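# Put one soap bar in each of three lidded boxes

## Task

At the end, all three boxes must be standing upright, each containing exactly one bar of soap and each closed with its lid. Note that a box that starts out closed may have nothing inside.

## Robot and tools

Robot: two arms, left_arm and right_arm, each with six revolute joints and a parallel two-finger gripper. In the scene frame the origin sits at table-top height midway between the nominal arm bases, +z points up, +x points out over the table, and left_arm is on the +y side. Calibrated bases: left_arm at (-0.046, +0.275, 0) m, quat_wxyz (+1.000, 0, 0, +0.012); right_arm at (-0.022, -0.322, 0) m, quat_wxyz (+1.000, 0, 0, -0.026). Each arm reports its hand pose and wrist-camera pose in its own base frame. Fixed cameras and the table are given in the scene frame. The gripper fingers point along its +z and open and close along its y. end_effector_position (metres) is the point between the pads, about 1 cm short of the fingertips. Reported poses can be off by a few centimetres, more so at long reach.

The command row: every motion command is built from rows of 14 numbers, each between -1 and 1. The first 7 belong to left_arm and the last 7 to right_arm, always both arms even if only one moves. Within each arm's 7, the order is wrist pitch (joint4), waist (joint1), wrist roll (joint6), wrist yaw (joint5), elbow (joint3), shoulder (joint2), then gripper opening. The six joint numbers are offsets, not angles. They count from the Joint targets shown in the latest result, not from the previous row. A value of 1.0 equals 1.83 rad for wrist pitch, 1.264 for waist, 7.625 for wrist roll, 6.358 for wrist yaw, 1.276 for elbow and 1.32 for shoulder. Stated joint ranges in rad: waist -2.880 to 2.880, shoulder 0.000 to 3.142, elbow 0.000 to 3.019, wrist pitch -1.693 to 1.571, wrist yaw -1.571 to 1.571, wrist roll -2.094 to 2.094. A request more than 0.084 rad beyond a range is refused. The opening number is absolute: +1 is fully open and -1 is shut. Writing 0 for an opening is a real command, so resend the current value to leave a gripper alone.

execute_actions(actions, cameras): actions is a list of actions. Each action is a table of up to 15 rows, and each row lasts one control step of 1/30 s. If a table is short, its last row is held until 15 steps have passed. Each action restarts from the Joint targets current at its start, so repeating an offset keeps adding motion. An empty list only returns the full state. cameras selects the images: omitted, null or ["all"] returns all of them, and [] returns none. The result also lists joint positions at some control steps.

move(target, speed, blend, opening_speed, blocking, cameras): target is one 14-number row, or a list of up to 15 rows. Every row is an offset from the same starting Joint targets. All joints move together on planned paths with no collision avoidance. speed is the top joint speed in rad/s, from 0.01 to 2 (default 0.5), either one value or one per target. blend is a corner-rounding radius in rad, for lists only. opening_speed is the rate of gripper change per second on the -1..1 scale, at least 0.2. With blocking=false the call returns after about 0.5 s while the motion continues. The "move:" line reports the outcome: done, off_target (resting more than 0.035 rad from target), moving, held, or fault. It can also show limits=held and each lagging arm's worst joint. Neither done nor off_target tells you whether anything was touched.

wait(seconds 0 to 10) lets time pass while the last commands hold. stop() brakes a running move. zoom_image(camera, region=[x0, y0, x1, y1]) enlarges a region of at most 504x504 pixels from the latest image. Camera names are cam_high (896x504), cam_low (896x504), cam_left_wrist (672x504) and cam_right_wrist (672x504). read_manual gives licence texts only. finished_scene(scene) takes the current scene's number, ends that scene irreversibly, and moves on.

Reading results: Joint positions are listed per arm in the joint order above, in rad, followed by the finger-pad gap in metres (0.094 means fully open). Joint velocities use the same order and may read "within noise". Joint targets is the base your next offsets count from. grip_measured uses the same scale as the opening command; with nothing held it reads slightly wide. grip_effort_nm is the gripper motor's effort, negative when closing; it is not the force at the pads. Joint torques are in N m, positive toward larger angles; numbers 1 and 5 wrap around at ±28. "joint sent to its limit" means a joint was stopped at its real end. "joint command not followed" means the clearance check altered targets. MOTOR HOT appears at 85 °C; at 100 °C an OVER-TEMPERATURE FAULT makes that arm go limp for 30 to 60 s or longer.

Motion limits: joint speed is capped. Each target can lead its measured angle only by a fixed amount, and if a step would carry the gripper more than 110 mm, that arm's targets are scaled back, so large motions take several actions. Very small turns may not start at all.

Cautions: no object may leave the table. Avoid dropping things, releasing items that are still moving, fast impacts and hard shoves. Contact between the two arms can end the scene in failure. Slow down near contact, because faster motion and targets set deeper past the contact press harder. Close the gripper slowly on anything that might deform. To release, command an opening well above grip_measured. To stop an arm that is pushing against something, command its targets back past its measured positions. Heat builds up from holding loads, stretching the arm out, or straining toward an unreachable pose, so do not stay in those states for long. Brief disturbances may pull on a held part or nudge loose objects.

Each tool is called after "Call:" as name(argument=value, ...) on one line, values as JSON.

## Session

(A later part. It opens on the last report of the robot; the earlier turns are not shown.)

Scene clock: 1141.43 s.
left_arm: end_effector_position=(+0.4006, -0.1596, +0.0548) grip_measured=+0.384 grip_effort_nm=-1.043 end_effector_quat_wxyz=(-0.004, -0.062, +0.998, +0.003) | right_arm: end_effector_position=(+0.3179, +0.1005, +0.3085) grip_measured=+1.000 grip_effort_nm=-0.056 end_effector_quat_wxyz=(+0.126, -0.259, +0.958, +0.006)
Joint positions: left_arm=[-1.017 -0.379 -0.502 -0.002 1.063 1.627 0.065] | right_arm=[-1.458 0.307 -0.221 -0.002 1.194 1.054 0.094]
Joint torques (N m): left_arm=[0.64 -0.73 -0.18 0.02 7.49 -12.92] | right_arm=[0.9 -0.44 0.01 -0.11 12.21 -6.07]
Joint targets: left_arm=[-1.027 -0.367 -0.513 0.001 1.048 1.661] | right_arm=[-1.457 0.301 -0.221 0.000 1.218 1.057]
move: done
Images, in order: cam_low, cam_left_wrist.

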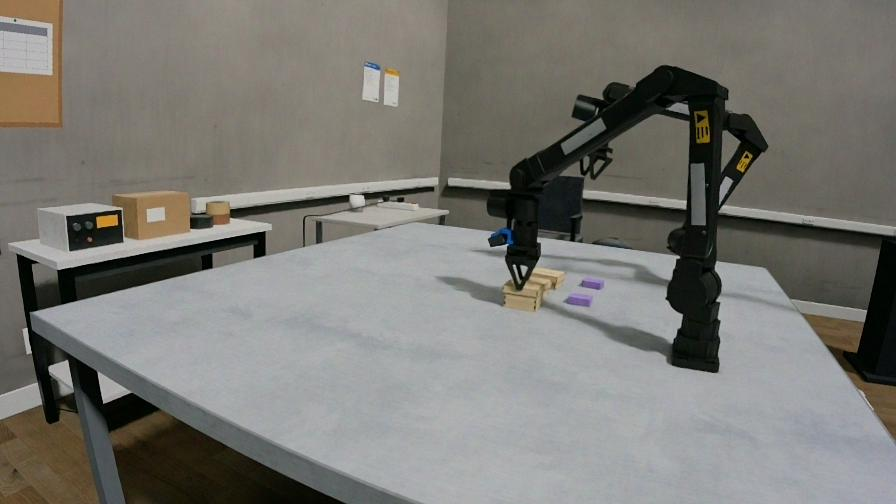

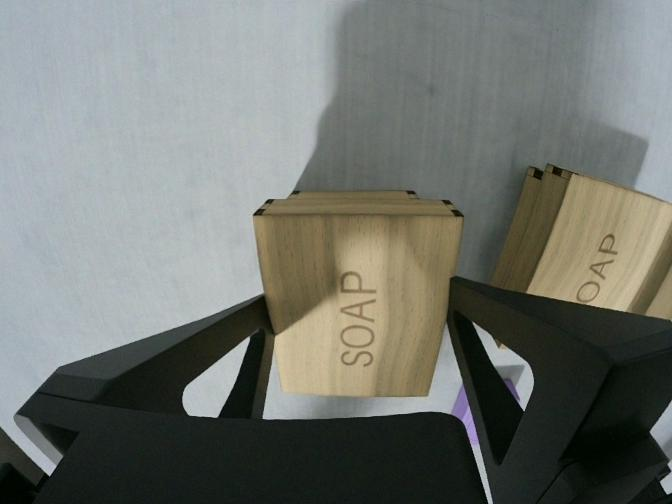

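Call:
move(target=[[0,0,0,0,0,-0.0462,0.2,0,0,0,0,0,0,1],[-0.001,0.0036,0,0,0,-0.0462,0.2,0,0,0,0,0,0,1],[-0.001,0.0036,0,0,0,0,0.2,0,0,0,0,0,0,1]], speed=0.1, cameras=["cam_low","cam_left_wrist"])

Call:
zoom_image(camera="cam_low", region=[480, 250, 570, 320])

Call:
zoom_image(camera="cam_left_wrist", region=[240, 170, 480, 240])

Scene clock: 1168.50 s.
left_arm: end_effector_position=(+0.4011, -0.1578, +0.0537) grip_measured=+0.384 grip_effort_nm=-1.033 end_effector_quat_wxyz=(-0.005, -0.064, +0.998, +0.003) | right_arm: end_effector_position=(+0.3179, +0.1005, +0.3085) grip_measured=+1.000 grip_effort_nm=-0.051 end_effector_quat_wxyz=(+0.126, -0.259, +0.958, +0.006)
Joint positions: left_arm=[-1.017 -0.374 -0.502 -0.002 1.063 1.629 0.065] | right_arm=[-1.458 0.307 -0.221 -0.002 1.194 1.054 0.094]
Joint torques (N m): left_arm=[0.55 -0.73 -0.18 0.02 7.46 -13.74] | right_arm=[0.9 -0.44 0.01 -0.12 12.22 -6.07]
Joint targets: left_arm=[-1.029 -0.363 -0.513 0.001 1.048 1.661] | right_arm=[-1.457 0.301 -0.221 0.000 1.218 1.057]
move: done
Images, in order: cam_low, cam_left_wrist.

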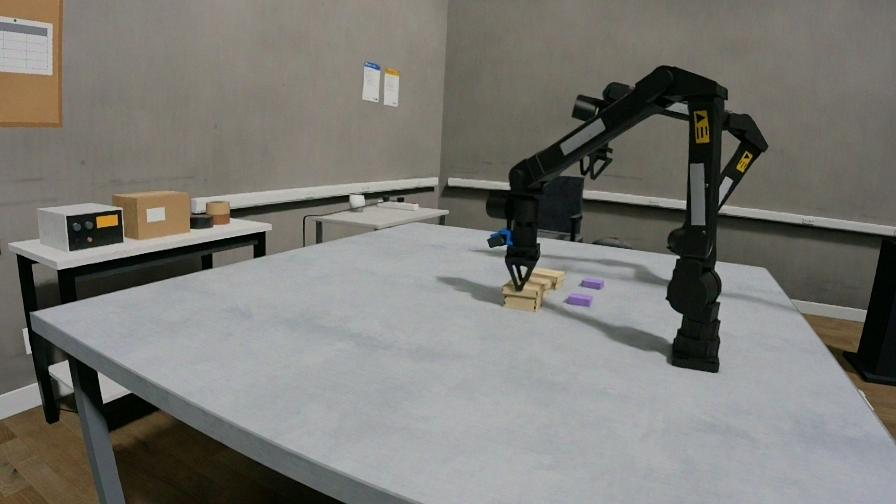

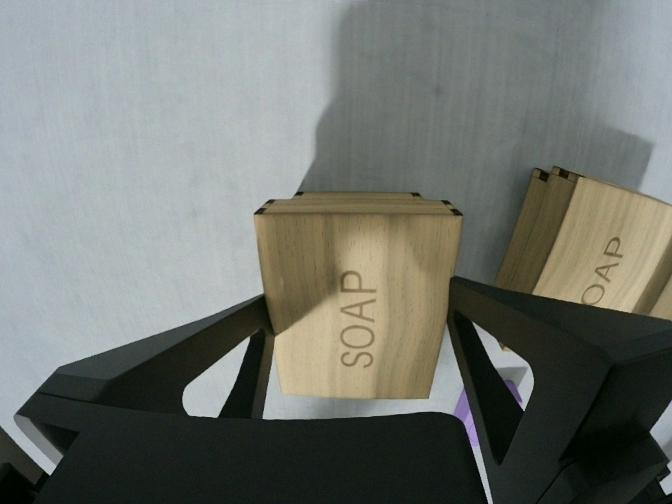

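Scaled by 5.600 from the camera's 896x504 image, which has a finer 1280x720 frame.

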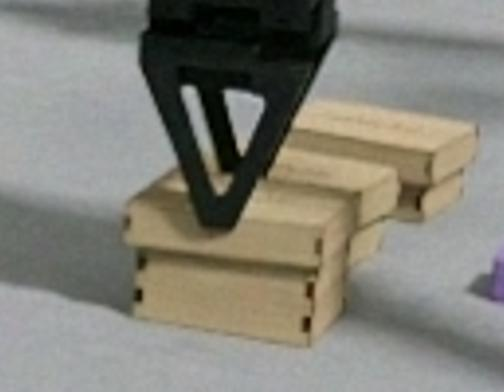

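Scaled by 2.100 from the camera's 672x504 image, which has a finer 960x720 frame.

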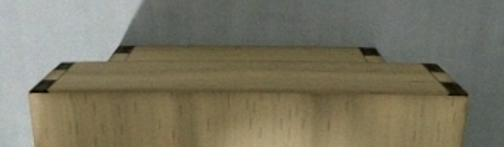

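Call:
move(target=[[0,-0.012,0,0,0,0.006,0.2,0,0,0,0,0,0,1],[0,-0.016,0,0,0,0.015,0.2,0,0,0,0,0,0,1]], speed=0.04, cameras=["cam_low","cam_left_wrist"])

Call:
zoom_image(camera="cam_low", region=[480, 250, 570, 320])

Call:
zoom_image(camera="cam_left_wrist", region=[240, 170, 480, 240])

Scene clock: 1186.77 s.
left_arm: end_effector_position=(+0.4002, -0.1575, +0.0506) grip_measured=+0.384 grip_effort_nm=-1.038 end_effector_quat_wxyz=(-0.009, -0.064, +0.998, +0.005) | right_arm: end_effector_position=(+0.3179, +0.1005, +0.3085) grip_measured=+1.000 grip_effort_nm=-0.051 end_effector_quat_wxyz=(+0.126, -0.259, +0.958, +0.006)
Joint positions: left_arm=[-1.018 -0.374 -0.502 -0.001 1.063 1.637 0.065] | right_arm=[-1.458 0.307 -0.221 -0.002 1.194 1.054 0.094]
Joint torques (N m): left_arm=[0.62 -2.26 -0.18 0.01 7.41 -12.1] | right_arm=[0.88 -0.44 0.01 -0.12 12.21 -6.07]
Joint targets: left_arm=[-1.029 -0.383 -0.513 0.001 1.048 1.681] | right_arm=[-1.457 0.301 -0.221 0.000 1.218 1.057]
move: off_target (left_arm); left_arm: the shoulder is farthest, 0.044 rad from its target
Images, in order: cam_low, cam_left_wrist.

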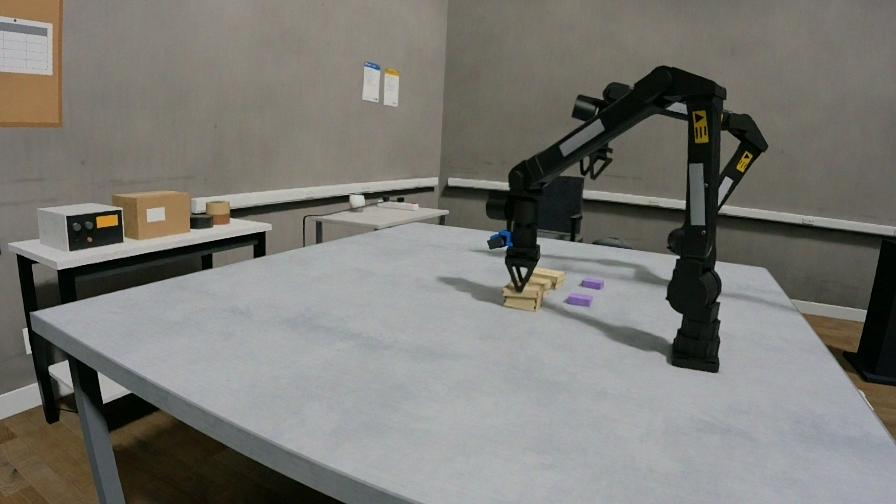

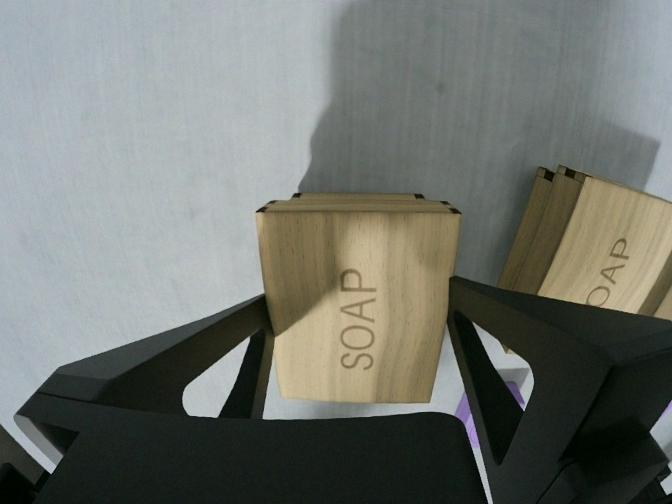

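Scaled by 5.600 from the camera's 896x504 image, which has a finer 1280x720 frame.

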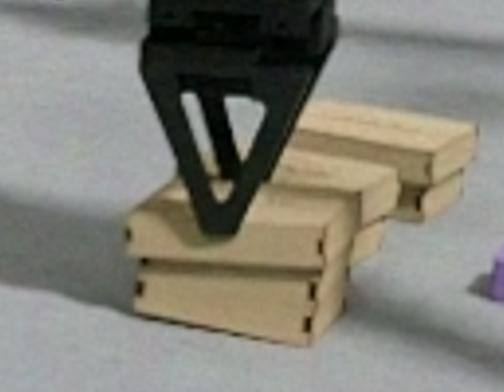

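Scaled by 2.100 from the camera's 672x504 image, which has a finer 960x720 frame.

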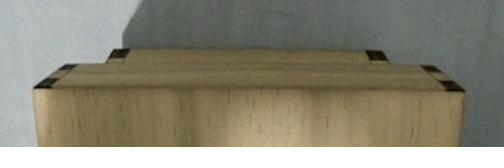

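Call:
move(target=[0,0.014,0,0,0,-0.0333,0.2,0,0,0,0,0,0,1], speed=0.05, cameras=["cam_low","cam_left_wrist"])

Call:
zoom_image(camera="cam_low", region=[480, 250, 570, 320])

Call:
zoom_image(camera="cam_left_wrist", region=[240, 170, 480, 240])

Scene clock: 1198.80 s.
left_arm: end_effector_position=(+0.4001, -0.1575, +0.0506) grip_measured=+0.384 grip_effort_nm=-1.038 end_effector_quat_wxyz=(-0.010, -0.064, +0.998, +0.005) | right_arm: end_effector_position=(+0.3179, +0.1005, +0.3085) grip_measured=+1.000 grip_effort_nm=-0.046 end_effector_quat_wxyz=(+0.126, -0.259, +0.958, +0.006)
Joint positions: left_arm=[-1.018 -0.374 -0.502 -0.001 1.063 1.637 0.065] | right_arm=[-1.458 0.307 -0.221 -0.002 1.194 1.054 0.094]
Joint torques (N m): left_arm=[0.61 -0.91 -0.18 0 7.39 -16.21] | right_arm=[0.9 -0.44 0.02 -0.11 12.21 -6.07]
Joint targets: left_arm=[-1.029 -0.365 -0.513 0.001 1.048 1.637] | right_arm=[-1.457 0.301 -0.221 0.000 1.218 1.057]
move: done
Images, in order: cam_low, cam_left_wrist.

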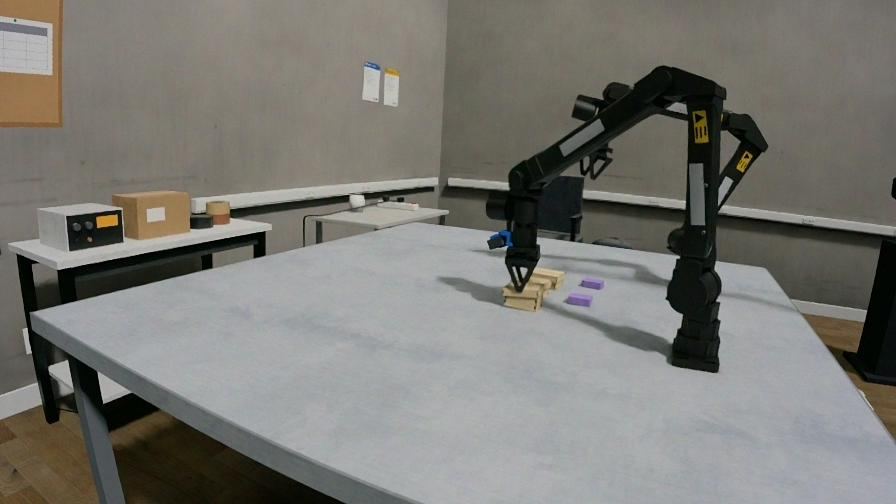

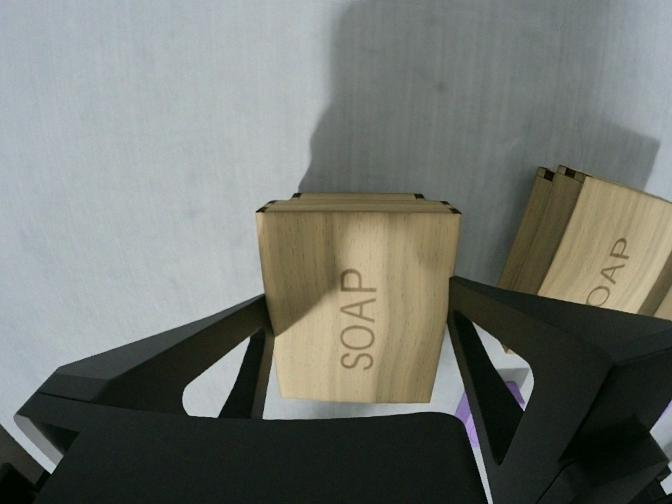

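Scaled by 5.600 from the camera's 896x504 image, which has a finer 1280x720 frame.

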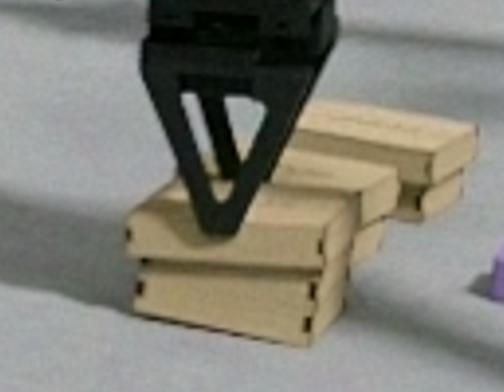

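Scaled by 2.100 from the camera's 672x504 image, which has a finer 960x720 frame.

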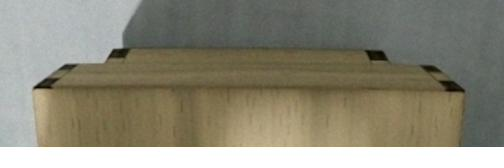

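Call:
move(target=[0.0225,0,0,0,0,0,0.2,0,0,0,0,0,0,1], speed=0.05, cameras=["cam_low","cam_left_wrist"])

Call:
zoom_image(camera="cam_low", region=[480, 250, 570, 320])

Call:
zoom_image(camera="cam_left_wrist", region=[240, 170, 480, 240])

Scene clock: 1212.67 s.
left_arm: end_effector_position=(+0.4018, -0.1582, +0.0510) grip_measured=+0.384 grip_effort_nm=-1.043 end_effector_quat_wxyz=(-0.006, -0.064, +0.998, +0.003) | right_arm: end_effector_position=(+0.3179, +0.1005, +0.3085) grip_measured=+1.000 grip_effort_nm=-0.051 end_effector_quat_wxyz=(+0.126, -0.259, +0.958, +0.006)
Joint positions: left_arm=[-1.011 -0.374 -0.502 -0.001 1.063 1.636 0.065] | right_arm=[-1.458 0.307 -0.221 -0.002 1.194 1.054 0.094]
Joint torques (N m): left_arm=[1.89 -0.85 -0.18 0 7.41 -16.03] | right_arm=[0.9 -0.5 0.02 -0.12 12.21 -6.01]
Joint targets: left_arm=[-0.987 -0.365 -0.513 0.001 1.048 1.636] | right_arm=[-1.457 0.301 -0.221 0.000 1.218 1.057]
move: done
Images, in order: cam_low, cam_left_wrist.

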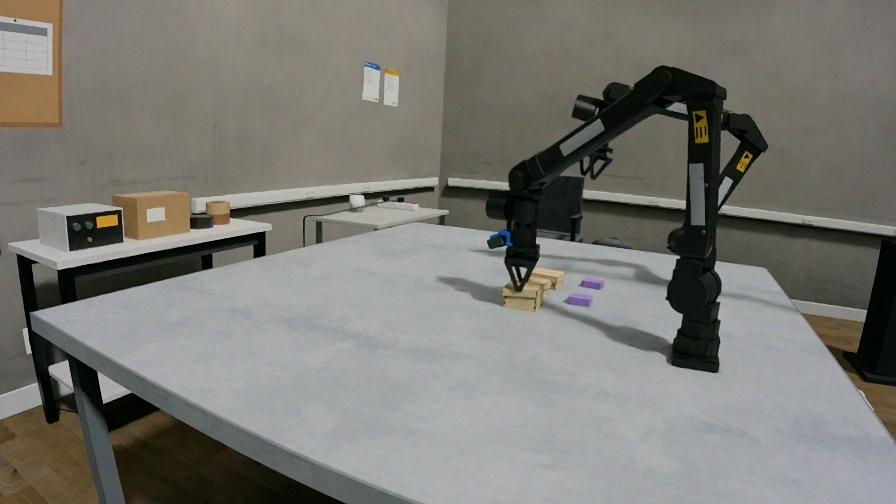

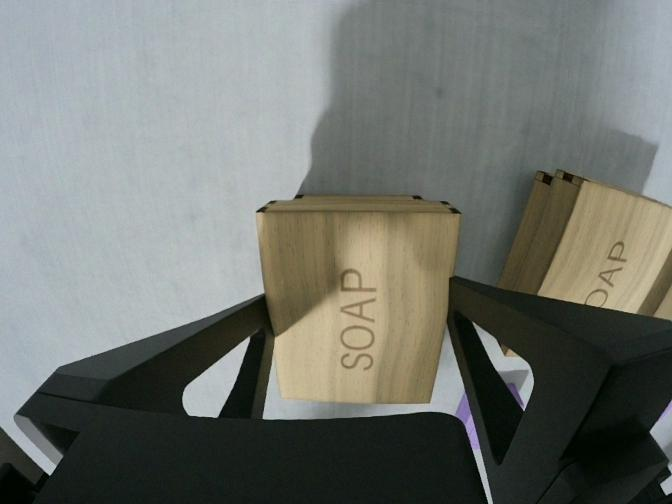

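Scaled by 5.600 from the camera's 896x504 image, which has a finer 1280x720 frame.

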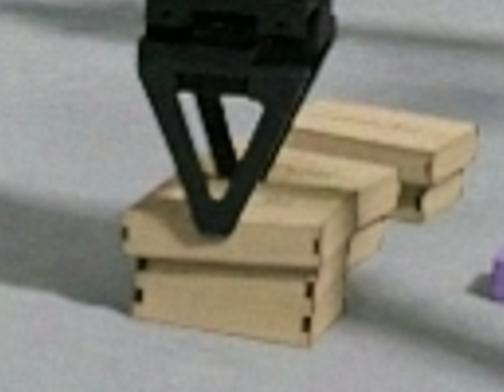

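Scaled by 2.100 from the camera's 672x504 image, which has a finer 960x720 frame.

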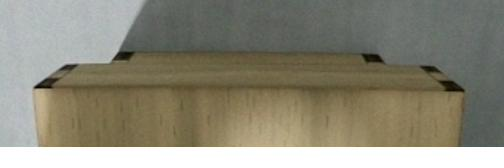

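Call:
move(target=[[0,0,0,0,0,-0.03,0.2,0,0,0,0,0,0,1],[-0.0225,0,0,0,0,-0.03,0.2,0,0,0,0,0,0,1],[-0.0225,0,0,0,0,0.018,0.2,0,0,0,0,0,0,1]], speed=0.08, cameras=["cam_low","cam_left_wrist"])

Call:
zoom_image(camera="cam_low", region=[480, 250, 570, 320])

Call:
zoom_image(camera="cam_left_wrist", region=[240, 170, 480, 240])

Scene clock: 1228.17 s.
left_arm: end_effector_position=(+0.3991, -0.1571, +0.0500) grip_measured=+0.384 grip_effort_nm=-1.033 end_effector_quat_wxyz=(-0.010, -0.064, +0.998, +0.006) | right_arm: end_effector_position=(+0.3179, +0.1005, +0.3085) grip_measured=+1.000 grip_effort_nm=-0.046 end_effector_quat_wxyz=(+0.126, -0.259, +0.958, +0.006)
Joint positions: left_arm=[-1.017 -0.374 -0.502 -0.001 1.06 1.636 0.065] | right_arm=[-1.458 0.307 -0.221 -0.002 1.194 1.054 0.094]
Joint torques (N m): left_arm=[0.57 -0.91 -0.18 0 7.65 -13.92] | right_arm=[0.88 -0.44 0.01 -0.11 12.21 -6.07]
Joint targets: left_arm=[-1.029 -0.365 -0.513 0.001 1.048 1.660] | right_arm=[-1.457 0.301 -0.221 0.000 1.218 1.057]
move: done
Images, in order: cam_low, cam_left_wrist.

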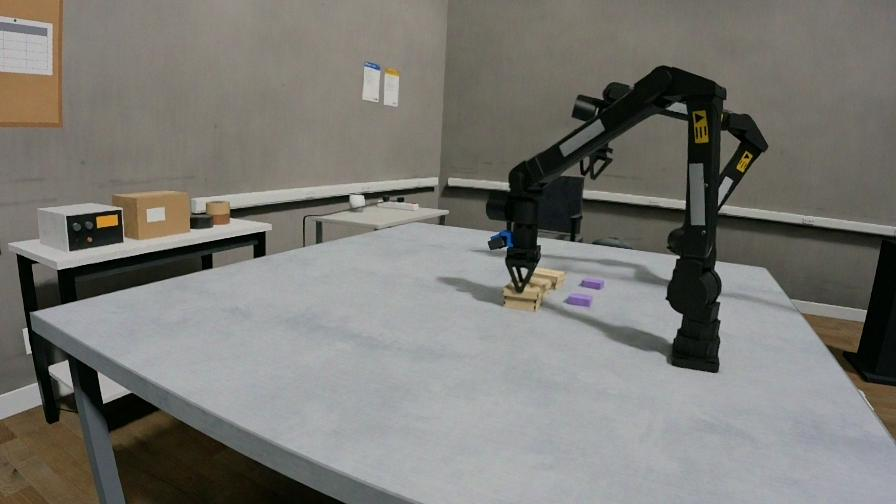

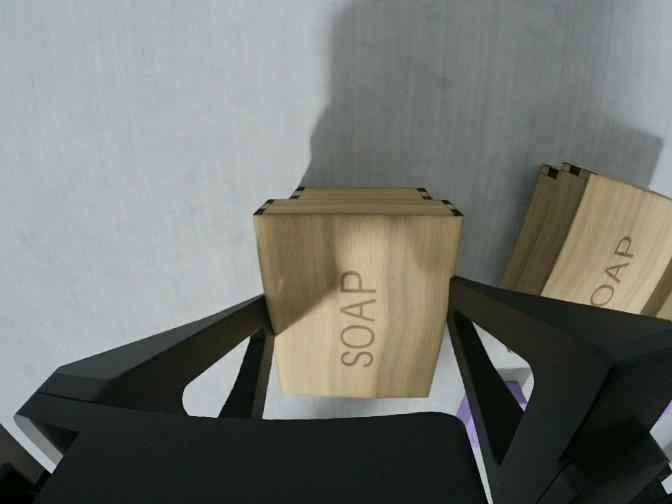

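Scaled by 5.600 from the camera's 896x504 image, which has a finer 1280x720 frame.

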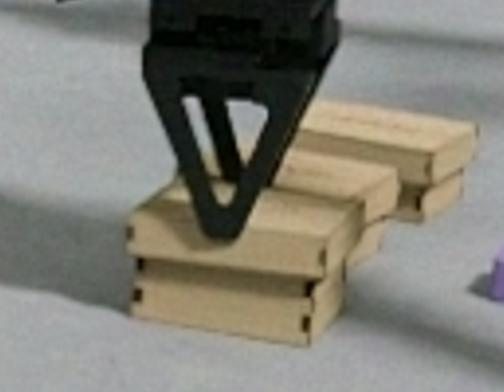

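Scaled by 2.100 from the camera's 672x504 image, which has a finer 960x720 frame.

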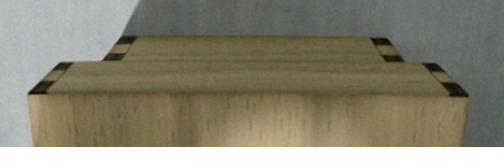

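Call:
move(target=[[0,0,0,0,0,-0.042,0.2,0,0,0,0,0,0,1],[0.0148,0,0,0,0,-0.042,0.2,0,0,0,0,0,0,1],[0.0148,0,0,0,0,0,0.2,0,0,0,0,0,0,1]], speed=0.08, cameras=["cam_low","cam_left_wrist"])

Call:
zoom_image(camera="cam_low", region=[480, 250, 570, 320])

Call:
zoom_image(camera="cam_left_wrist", region=[240, 170, 480, 240])

Scene clock: 1250.63 s.
left_arm: end_effector_position=(+0.3999, -0.1574, +0.0501) grip_measured=+0.384 grip_effort_nm=-1.038 end_effector_quat_wxyz=(-0.008, -0.064, +0.998, +0.005) | right_arm: end_effector_position=(+0.3179, +0.1005, +0.3085) grip_measured=+1.000 grip_effort_nm=-0.051 end_effector_quat_wxyz=(+0.126, -0.259, +0.958, +0.006)
Joint positions: left_arm=[-1.014 -0.374 -0.502 -0.001 1.06 1.636 0.065] | right_arm=[-1.458 0.307 -0.221 -0.002 1.194 1.054 0.094]
Joint torques (N m): left_arm=[1.55 -0.91 -0.18 0 7.68 -13.98] | right_arm=[0.9 -0.5 0.01 -0.12 12.21 -6.07]
Joint targets: left_arm=[-1.002 -0.365 -0.513 0.001 1.048 1.660] | right_arm=[-1.457 0.301 -0.221 0.000 1.218 1.057]
move: done
Images, in order: cam_low, cam_left_wrist.

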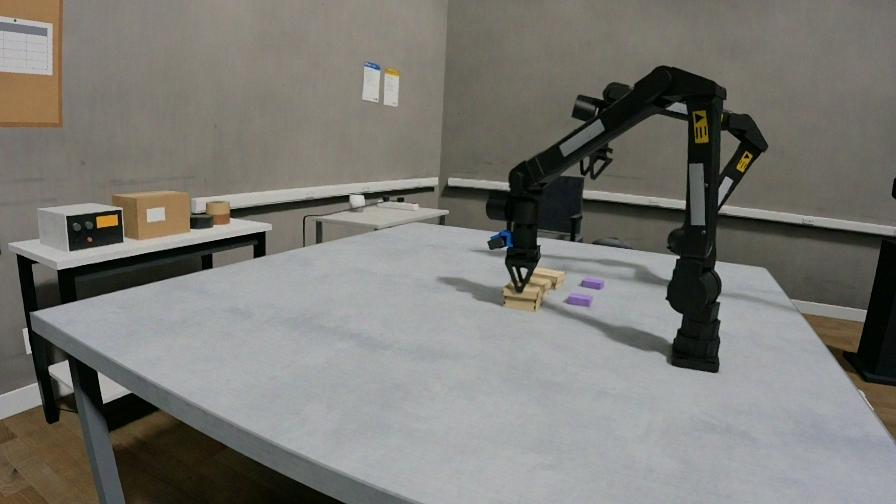

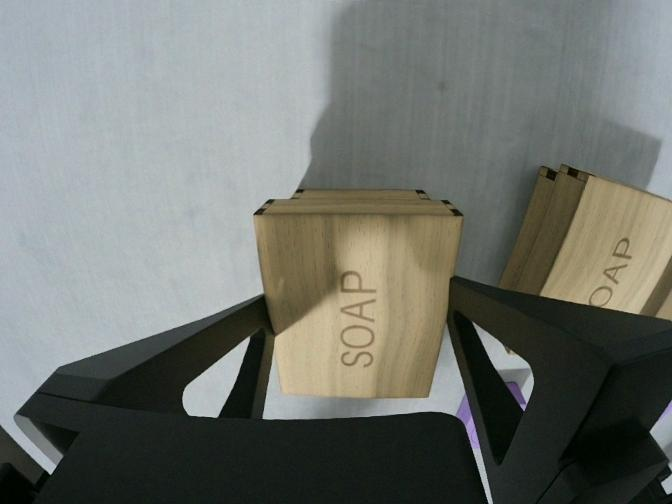

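Scaled by 5.600 from the camera's 896x504 image, which has a finer 1280x720 frame.

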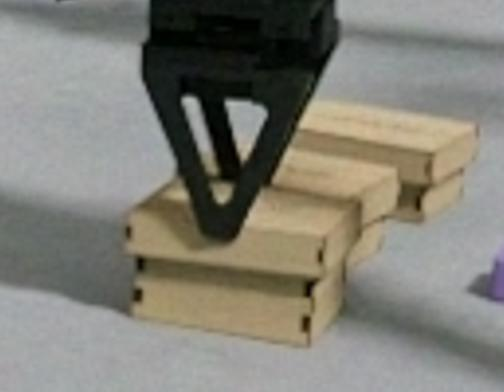

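Scaled by 2.100 from the camera's 672x504 image, which has a finer 960x720 frame.

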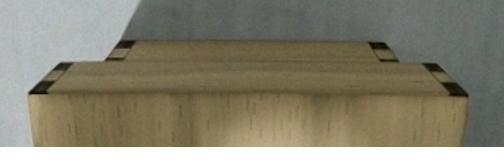

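Call:
move(target=[[0,0,0,0,0,0.015,0.2,0,0,0,0,0,0,1],[0,0,0,0,0,0.027,0.2,0,0,0,0,0,0,1]], speed=0.05, cameras=["cam_low","cam_left_wrist"])

Call:
zoom_image(camera="cam_low", region=[480, 250, 570, 320])

Call:
zoom_image(camera="cam_left_wrist", region=[240, 170, 480, 240])

Scene clock: 1264.47 s.
left_arm: end_effector_position=(+0.3989, -0.1571, +0.0411) grip_measured=+0.384 grip_effort_nm=-1.038 end_effector_quat_wxyz=(-0.017, -0.064, +0.998, +0.009) | right_arm: end_effector_position=(+0.3179, +0.1005, +0.3085) grip_measured=+1.000 grip_effort_nm=-0.042 end_effector_quat_wxyz=(+0.126, -0.259, +0.958, +0.006)
Joint positions: left_arm=[-1.011 -0.374 -0.502 -0.001 1.06 1.658 0.065] | right_arm=[-1.458 0.307 -0.221 -0.002 1.194 1.054 0.094]
Joint torques (N m): left_arm=[1.4 -0.85 -0.18 -0.01 7.49 -12.92] | right_arm=[0.88 -0.44 0.01 -0.12 12.22 -6.07]
Joint targets: left_arm=[-1.001 -0.365 -0.513 0.001 1.048 1.696] | right_arm=[-1.457 0.301 -0.221 0.000 1.218 1.057]
move: off_target (left_arm); left_arm: the shoulder is farthest, 0.038 rad from its target
Images, in order: cam_low, cam_left_wrist.

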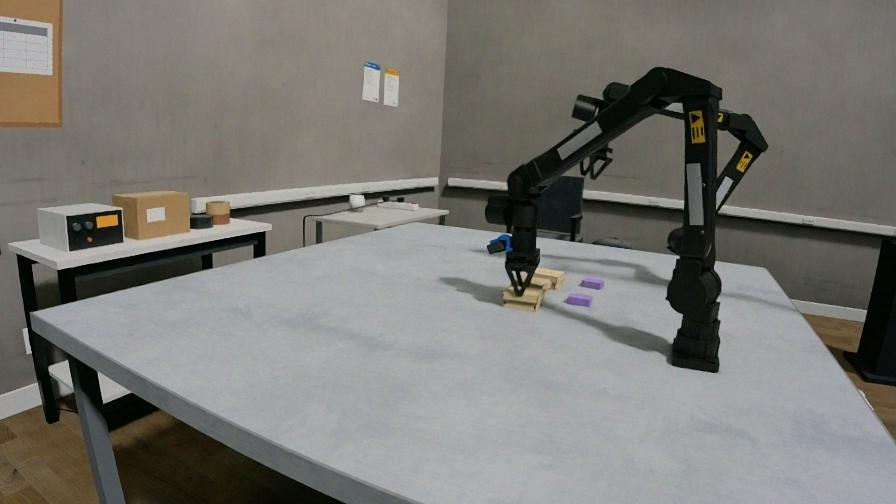

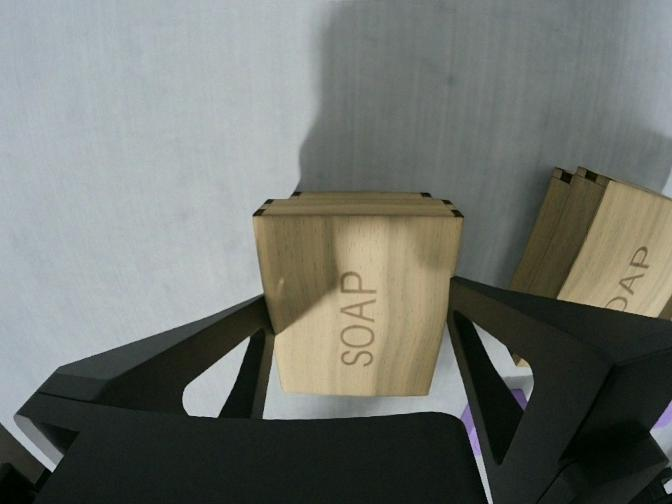

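Scaled by 5.600 from the camera's 896x504 image, which has a finer 1280x720 frame.

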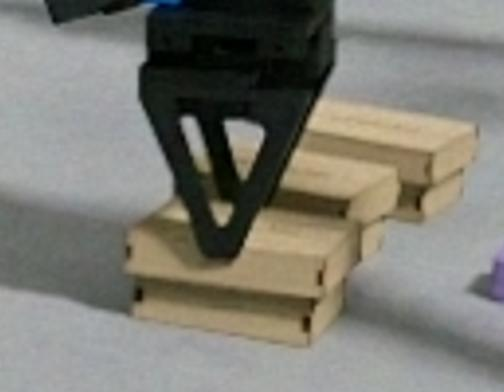

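Scaled by 2.100 from the camera's 672x504 image, which has a finer 960x720 frame.

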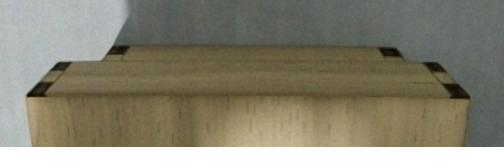

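Call:
move(target=[[0,0,0,0,0,-0.015,0.2,0,0,0,0,0,0,1],[0,0,0,0,0,-0.015,0.6,0,0,0,0,0,0,1],[-0.1366,0,0,0,0,-0.2,0.6,0,0,0,0,0,0,1]], speed=0.2, opening_speed=0.4, cameras=["cam_low","cam_left_wrist","cam_right_wrist"])

Call:
zoom_image(camera="cam_low", region=[480, 250, 570, 320])

Call:
zoom_image(camera="cam_right_wrist", region=[50, 40, 310, 280])

Scene clock: 1277.87 s.
left_arm: end_effector_position=(+0.3557, -0.1401, +0.1265) grip_measured=+0.598 grip_effort_nm=0.110 end_effector_quat_wxyz=(-0.024, -0.064, +0.998, +0.012) | right_arm: end_effector_position=(+0.3179, +0.1005, +0.3085) grip_measured=+1.000 grip_effort_nm=-0.051 end_effector_quat_wxyz=(+0.126, -0.259, +0.958, +0.006)
Joint positions: left_arm=[-1.24 -0.374 -0.502 -0.001 1.06 1.443 0.075] | right_arm=[-1.458 0.307 -0.221 -0.002 1.194 1.054 0.094]
Joint torques (N m): left_arm=[0.51 -0.91 -0.18 -0.01 8.51 -14.51] | right_arm=[0.9 -0.44 0.01 -0.12 12.22 -6.07]
Joint targets: left_arm=[-1.252 -0.365 -0.513 0.001 1.048 1.432] | right_arm=[-1.457 0.301 -0.221 0.000 1.218 1.057]
move: done
Images, in order: cam_low, cam_left_wrist, cam_right_wrist.

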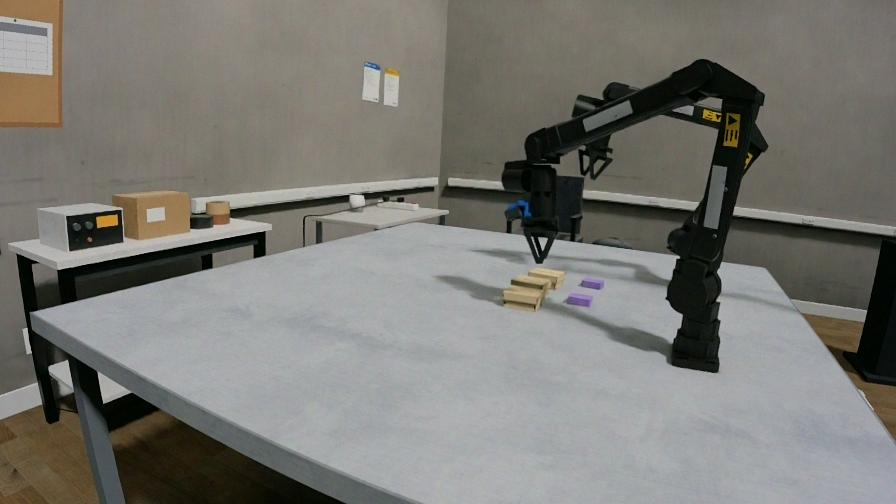

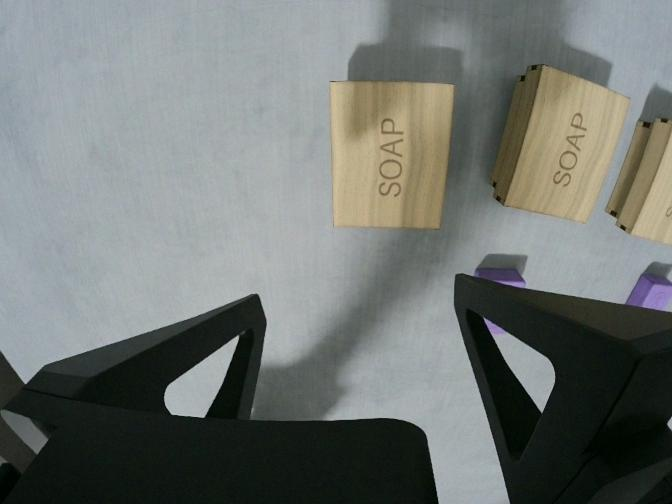

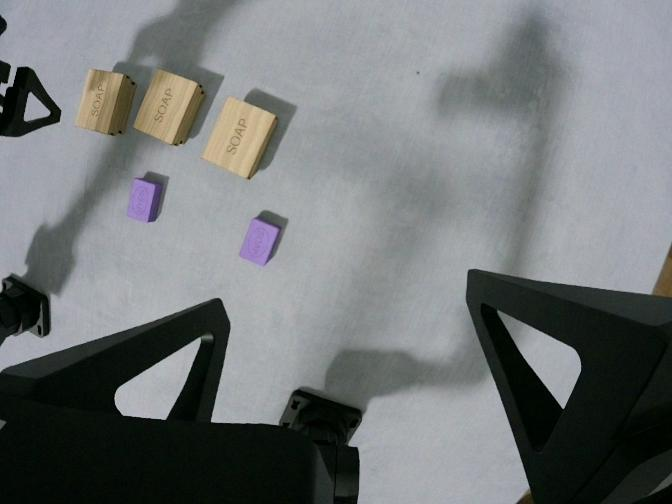

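Scaled by 5.600 from the camera's 896x504 image, which has a finer 1280x720 frame.

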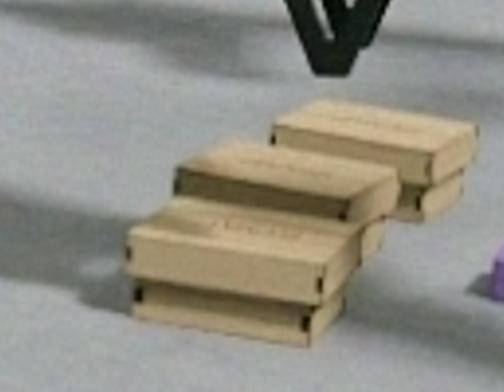

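Scaled by 1.938 from the camera's 672x504 image, which has a finer 960x720 frame.

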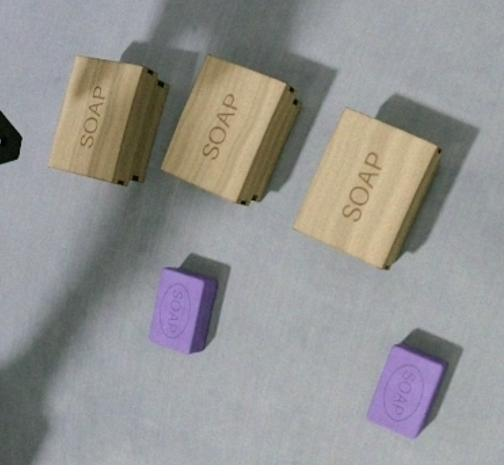

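Call:
move(target=[0.0175,-0.1531,0,0,0.2288,0.178,0.9,0,0,0,0,0,0,1], speed=0.4, cameras=["cam_left_wrist"])

Scene clock: 1307.97 s.
left_arm: end_effector_position=(+0.4002, -0.2478, +0.1248) grip_measured=+0.898 grip_effort_nm=0.115 end_effector_quat_wxyz=(-0.006, +0.026, +1.000, +0.004) | right_arm: end_effector_position=(+0.3179, +0.1005, +0.3085) grip_measured=+1.000 grip_effort_nm=-0.051 end_effector_quat_wxyz=(+0.126, -0.259, +0.958, +0.006)
Joint positions: left_arm=[-1.23 -0.554 -0.502 -0.001 1.286 1.641 0.089] | right_arm=[-1.458 0.307 -0.221 -0.002 1.194 1.054 0.094]
Joint torques (N m): left_arm=[1.47 -1.96 -0.18 -0.01 14.74 -15.15] | right_arm=[0.9 -0.44 0.02 -0.12 12.21 -6.07]
Joint targets: left_arm=[-1.220 -0.559 -0.513 0.001 1.340 1.667] | right_arm=[-1.457 0.301 -0.221 0.000 1.218 1.057]
move: off_target (left_arm); left_arm: the elbow is farthest, 0.054 rad from its target
Images, in order: cam_left_wrist.

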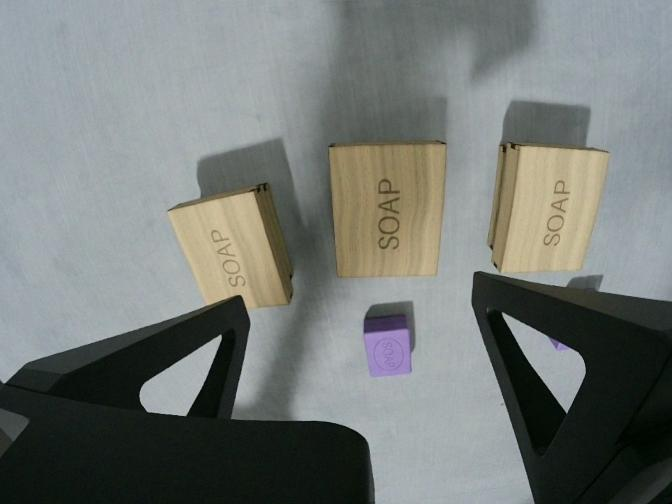

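Call:
move(target=[0.0650,-0.0182,-0.0067,0,-0.0564,0.0629,0.9,0,0,0,0,0,0,1], speed=0.3, cameras=["cam_left_wrist"])

Scene clock: 1332.53 s.
left_arm: end_effector_position=(+0.4155, -0.2677, +0.0824) grip_measured=+0.898 grip_effort_nm=0.120 end_effector_quat_wxyz=(+0.004, +0.011, +1.000, -0.002) | right_arm: end_effector_position=(+0.3179, +0.1005, +0.3085) grip_measured=+1.000 grip_effort_nm=-0.042 end_effector_quat_wxyz=(+0.126, -0.259, +0.958, +0.006)
Joint positions: left_arm=[-1.113 -0.572 -0.55 -0.001 1.279 1.727 0.089] | right_arm=[-1.458 0.307 -0.221 -0.002 1.194 1.054 0.094]
Joint torques (N m): left_arm=[1.77 -2.37 -0.2 -0.01 8.44 -16.62] | right_arm=[0.9 -0.44 0.01 -0.11 12.21 -6.01]
Motor temperatures (°C): left_arm=[27 29 29 28 46 35 32] | right_arm=[30 32 28 30 54 29 30]
Heat: left arm: hottest elbow 46 °C; right arm: hottest elbow 54 °C.
Joint targets: left_arm=[-1.101 -0.582 -0.564 0.001 1.268 1.750] | right_arm=[-1.457 0.301 -0.221 0.000 1.218 1.057]
move: done
Images, in order: cam_left_wrist.

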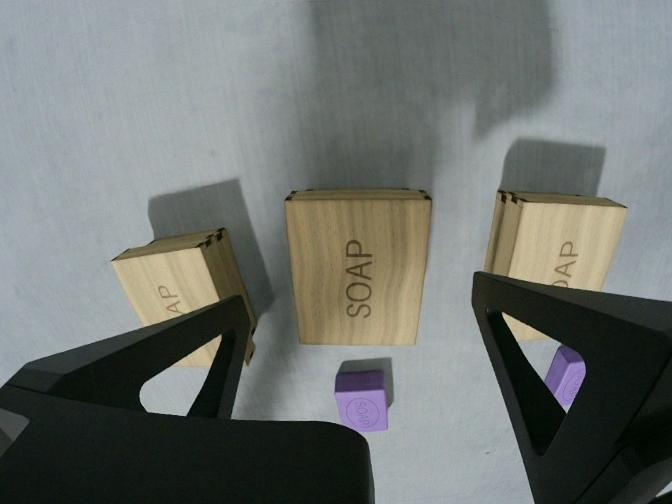

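Call:
move(target=[[0,0,0,0,0,0,0.6,0,0,0,0,0,0,1],[0.0607,0,0,0,-0.0408,0.0402,0.6,0,0,0,0,0,0,1],[0.0607,0,0,0,-0.0408,0.0402,0.2,0,0,0,0,0,0,1],[-0.0126,0,0,0,0.025,-0.0273,0.2,0,0,0,0,0,0,1]], speed=0.15, opening_speed=0.5, cameras=["cam_left_wrist","cam_low"])

Call:
zoom_image(camera="cam_low", region=[480, 250, 570, 320])

Scene clock: 1353.20 s.
left_arm: end_effector_position=(+0.4062, -0.2617, +0.0731) grip_measured=+0.376 grip_effort_nm=-1.038 end_effector_quat_wxyz=(-0.007, +0.010, +1.000, +0.005) | right_arm: end_effector_position=(+0.3179, +0.1005, +0.3085) grip_measured=+1.000 grip_effort_nm=-0.046 end_effector_quat_wxyz=(+0.126, -0.259, +0.958, +0.006)
Joint positions: left_arm=[-1.112 -0.572 -0.551 -0.001 1.251 1.727 0.065] | right_arm=[-1.458 0.307 -0.221 -0.002 1.194 1.054 0.094]
Joint torques (N m): left_arm=[0.55 -2.37 -0.21 -0.01 13.64 -19.66] | right_arm=[0.9 -0.38 0.01 -0.11 12.21 -6.07]
Joint targets: left_arm=[-1.124 -0.582 -0.564 0.001 1.300 1.714] | right_arm=[-1.457 0.301 -0.221 0.000 1.218 1.057]
move: off_target (left_arm); left_arm: the elbow is farthest, 0.049 rad from its target
Images, in order: cam_low, cam_left_wrist.

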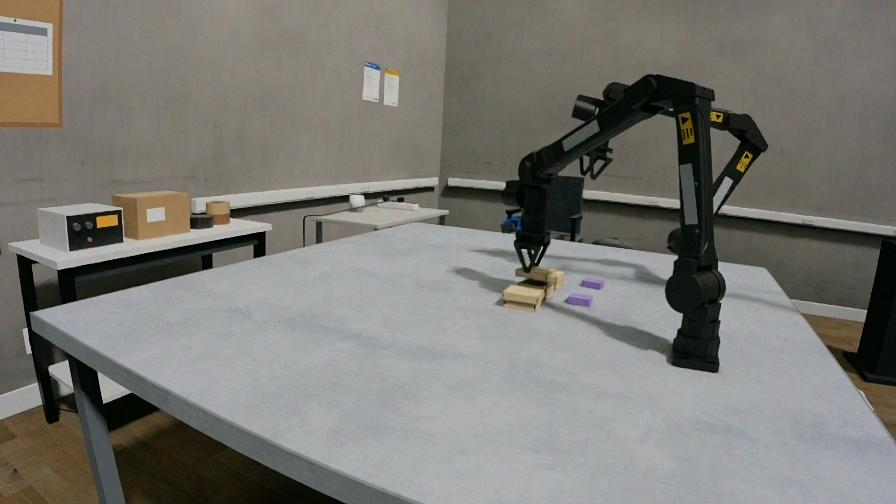

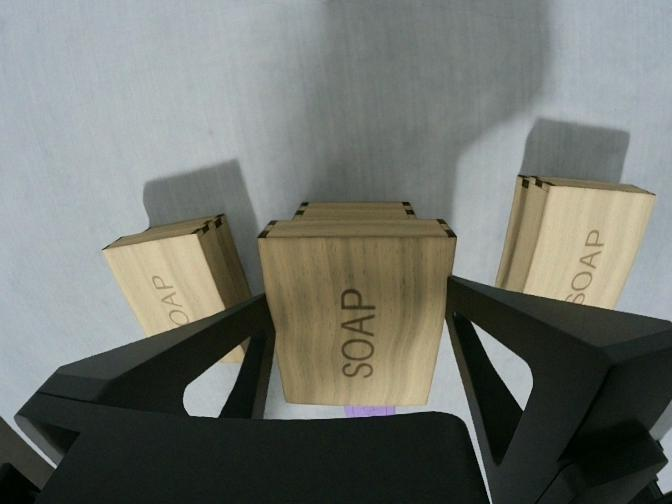

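Scaled by 5.600 from the camera's 896x504 image, which has a finer 1280x720 frame.

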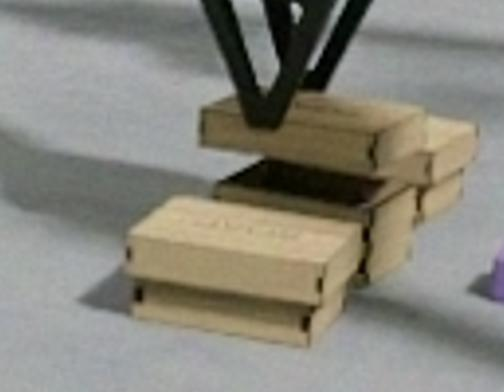

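Call:
move(target=[[-0.0404,0.0834,0.0144,0,0.2241,0.1705,0.2,0,0,0,0,0,0,1],[0.0393,0.0834,0.0144,0,0.1332,0.2152,0.2,0,0,0,0,0,0,1]], speed=[0.35,0.15], cameras=["cam_left_wrist","cam_low"])

Call:
zoom_image(camera="cam_low", region=[470, 240, 570, 320])

Scene clock: 1386.87 s.
left_arm: end_effector_position=(+0.5067, -0.2662, +0.0267) grip_measured=+0.376 grip_effort_nm=-1.038 end_effector_quat_wxyz=(+0.007, +0.008, +1.000, -0.003) | right_arm: end_effector_position=(+0.3179, +0.1005, +0.3085) grip_measured=+1.000 grip_effort_nm=-0.042 end_effector_quat_wxyz=(+0.126, -0.259, +0.958, +0.006)
Joint positions: left_arm=[-1.065 -0.483 -0.468 -0.001 1.48 1.971 0.065] | right_arm=[-1.458 0.307 -0.221 -0.002 1.194 1.054 0.094]
Joint torques (N m): left_arm=[1.63 -1.03 0.1 0 8.34 -20.37] | right_arm=[0.9 -0.44 0.01 -0.11 12.22 -6.07]
Joint targets: left_arm=[-1.052 -0.476 -0.454 0.001 1.470 1.998] | right_arm=[-1.457 0.301 -0.221 0.000 1.218 1.057]
move: done
Images, in order: cam_low, cam_left_wrist.

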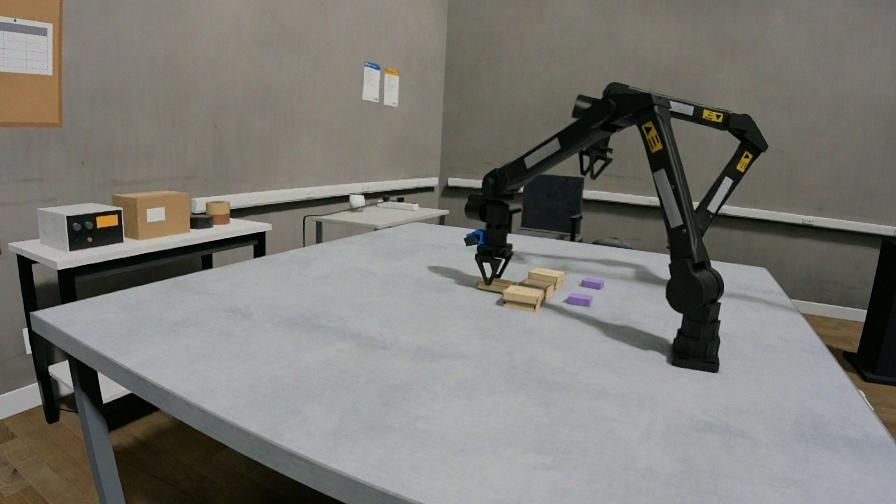

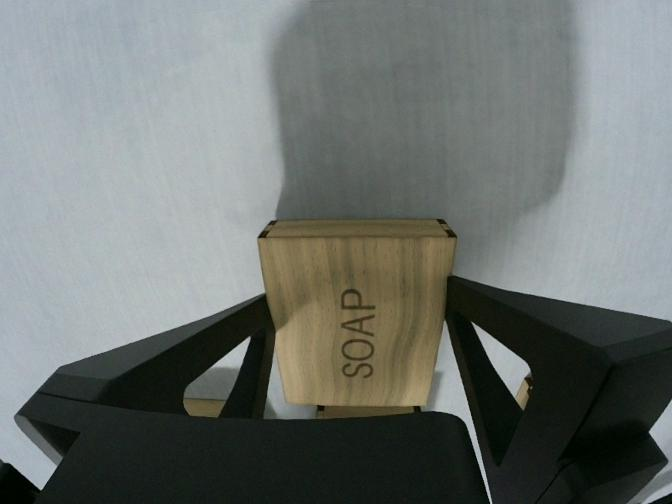

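Scaled by 5.040 from the camera's 896x504 image, which has a finer 1280x720 frame.

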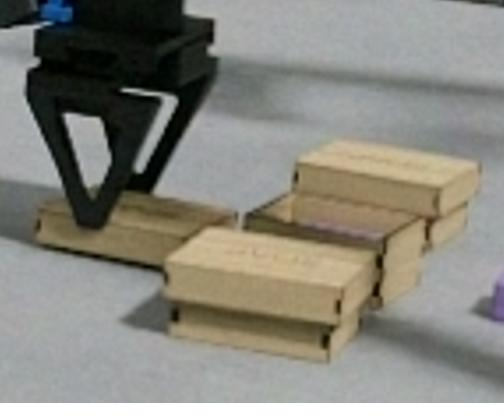

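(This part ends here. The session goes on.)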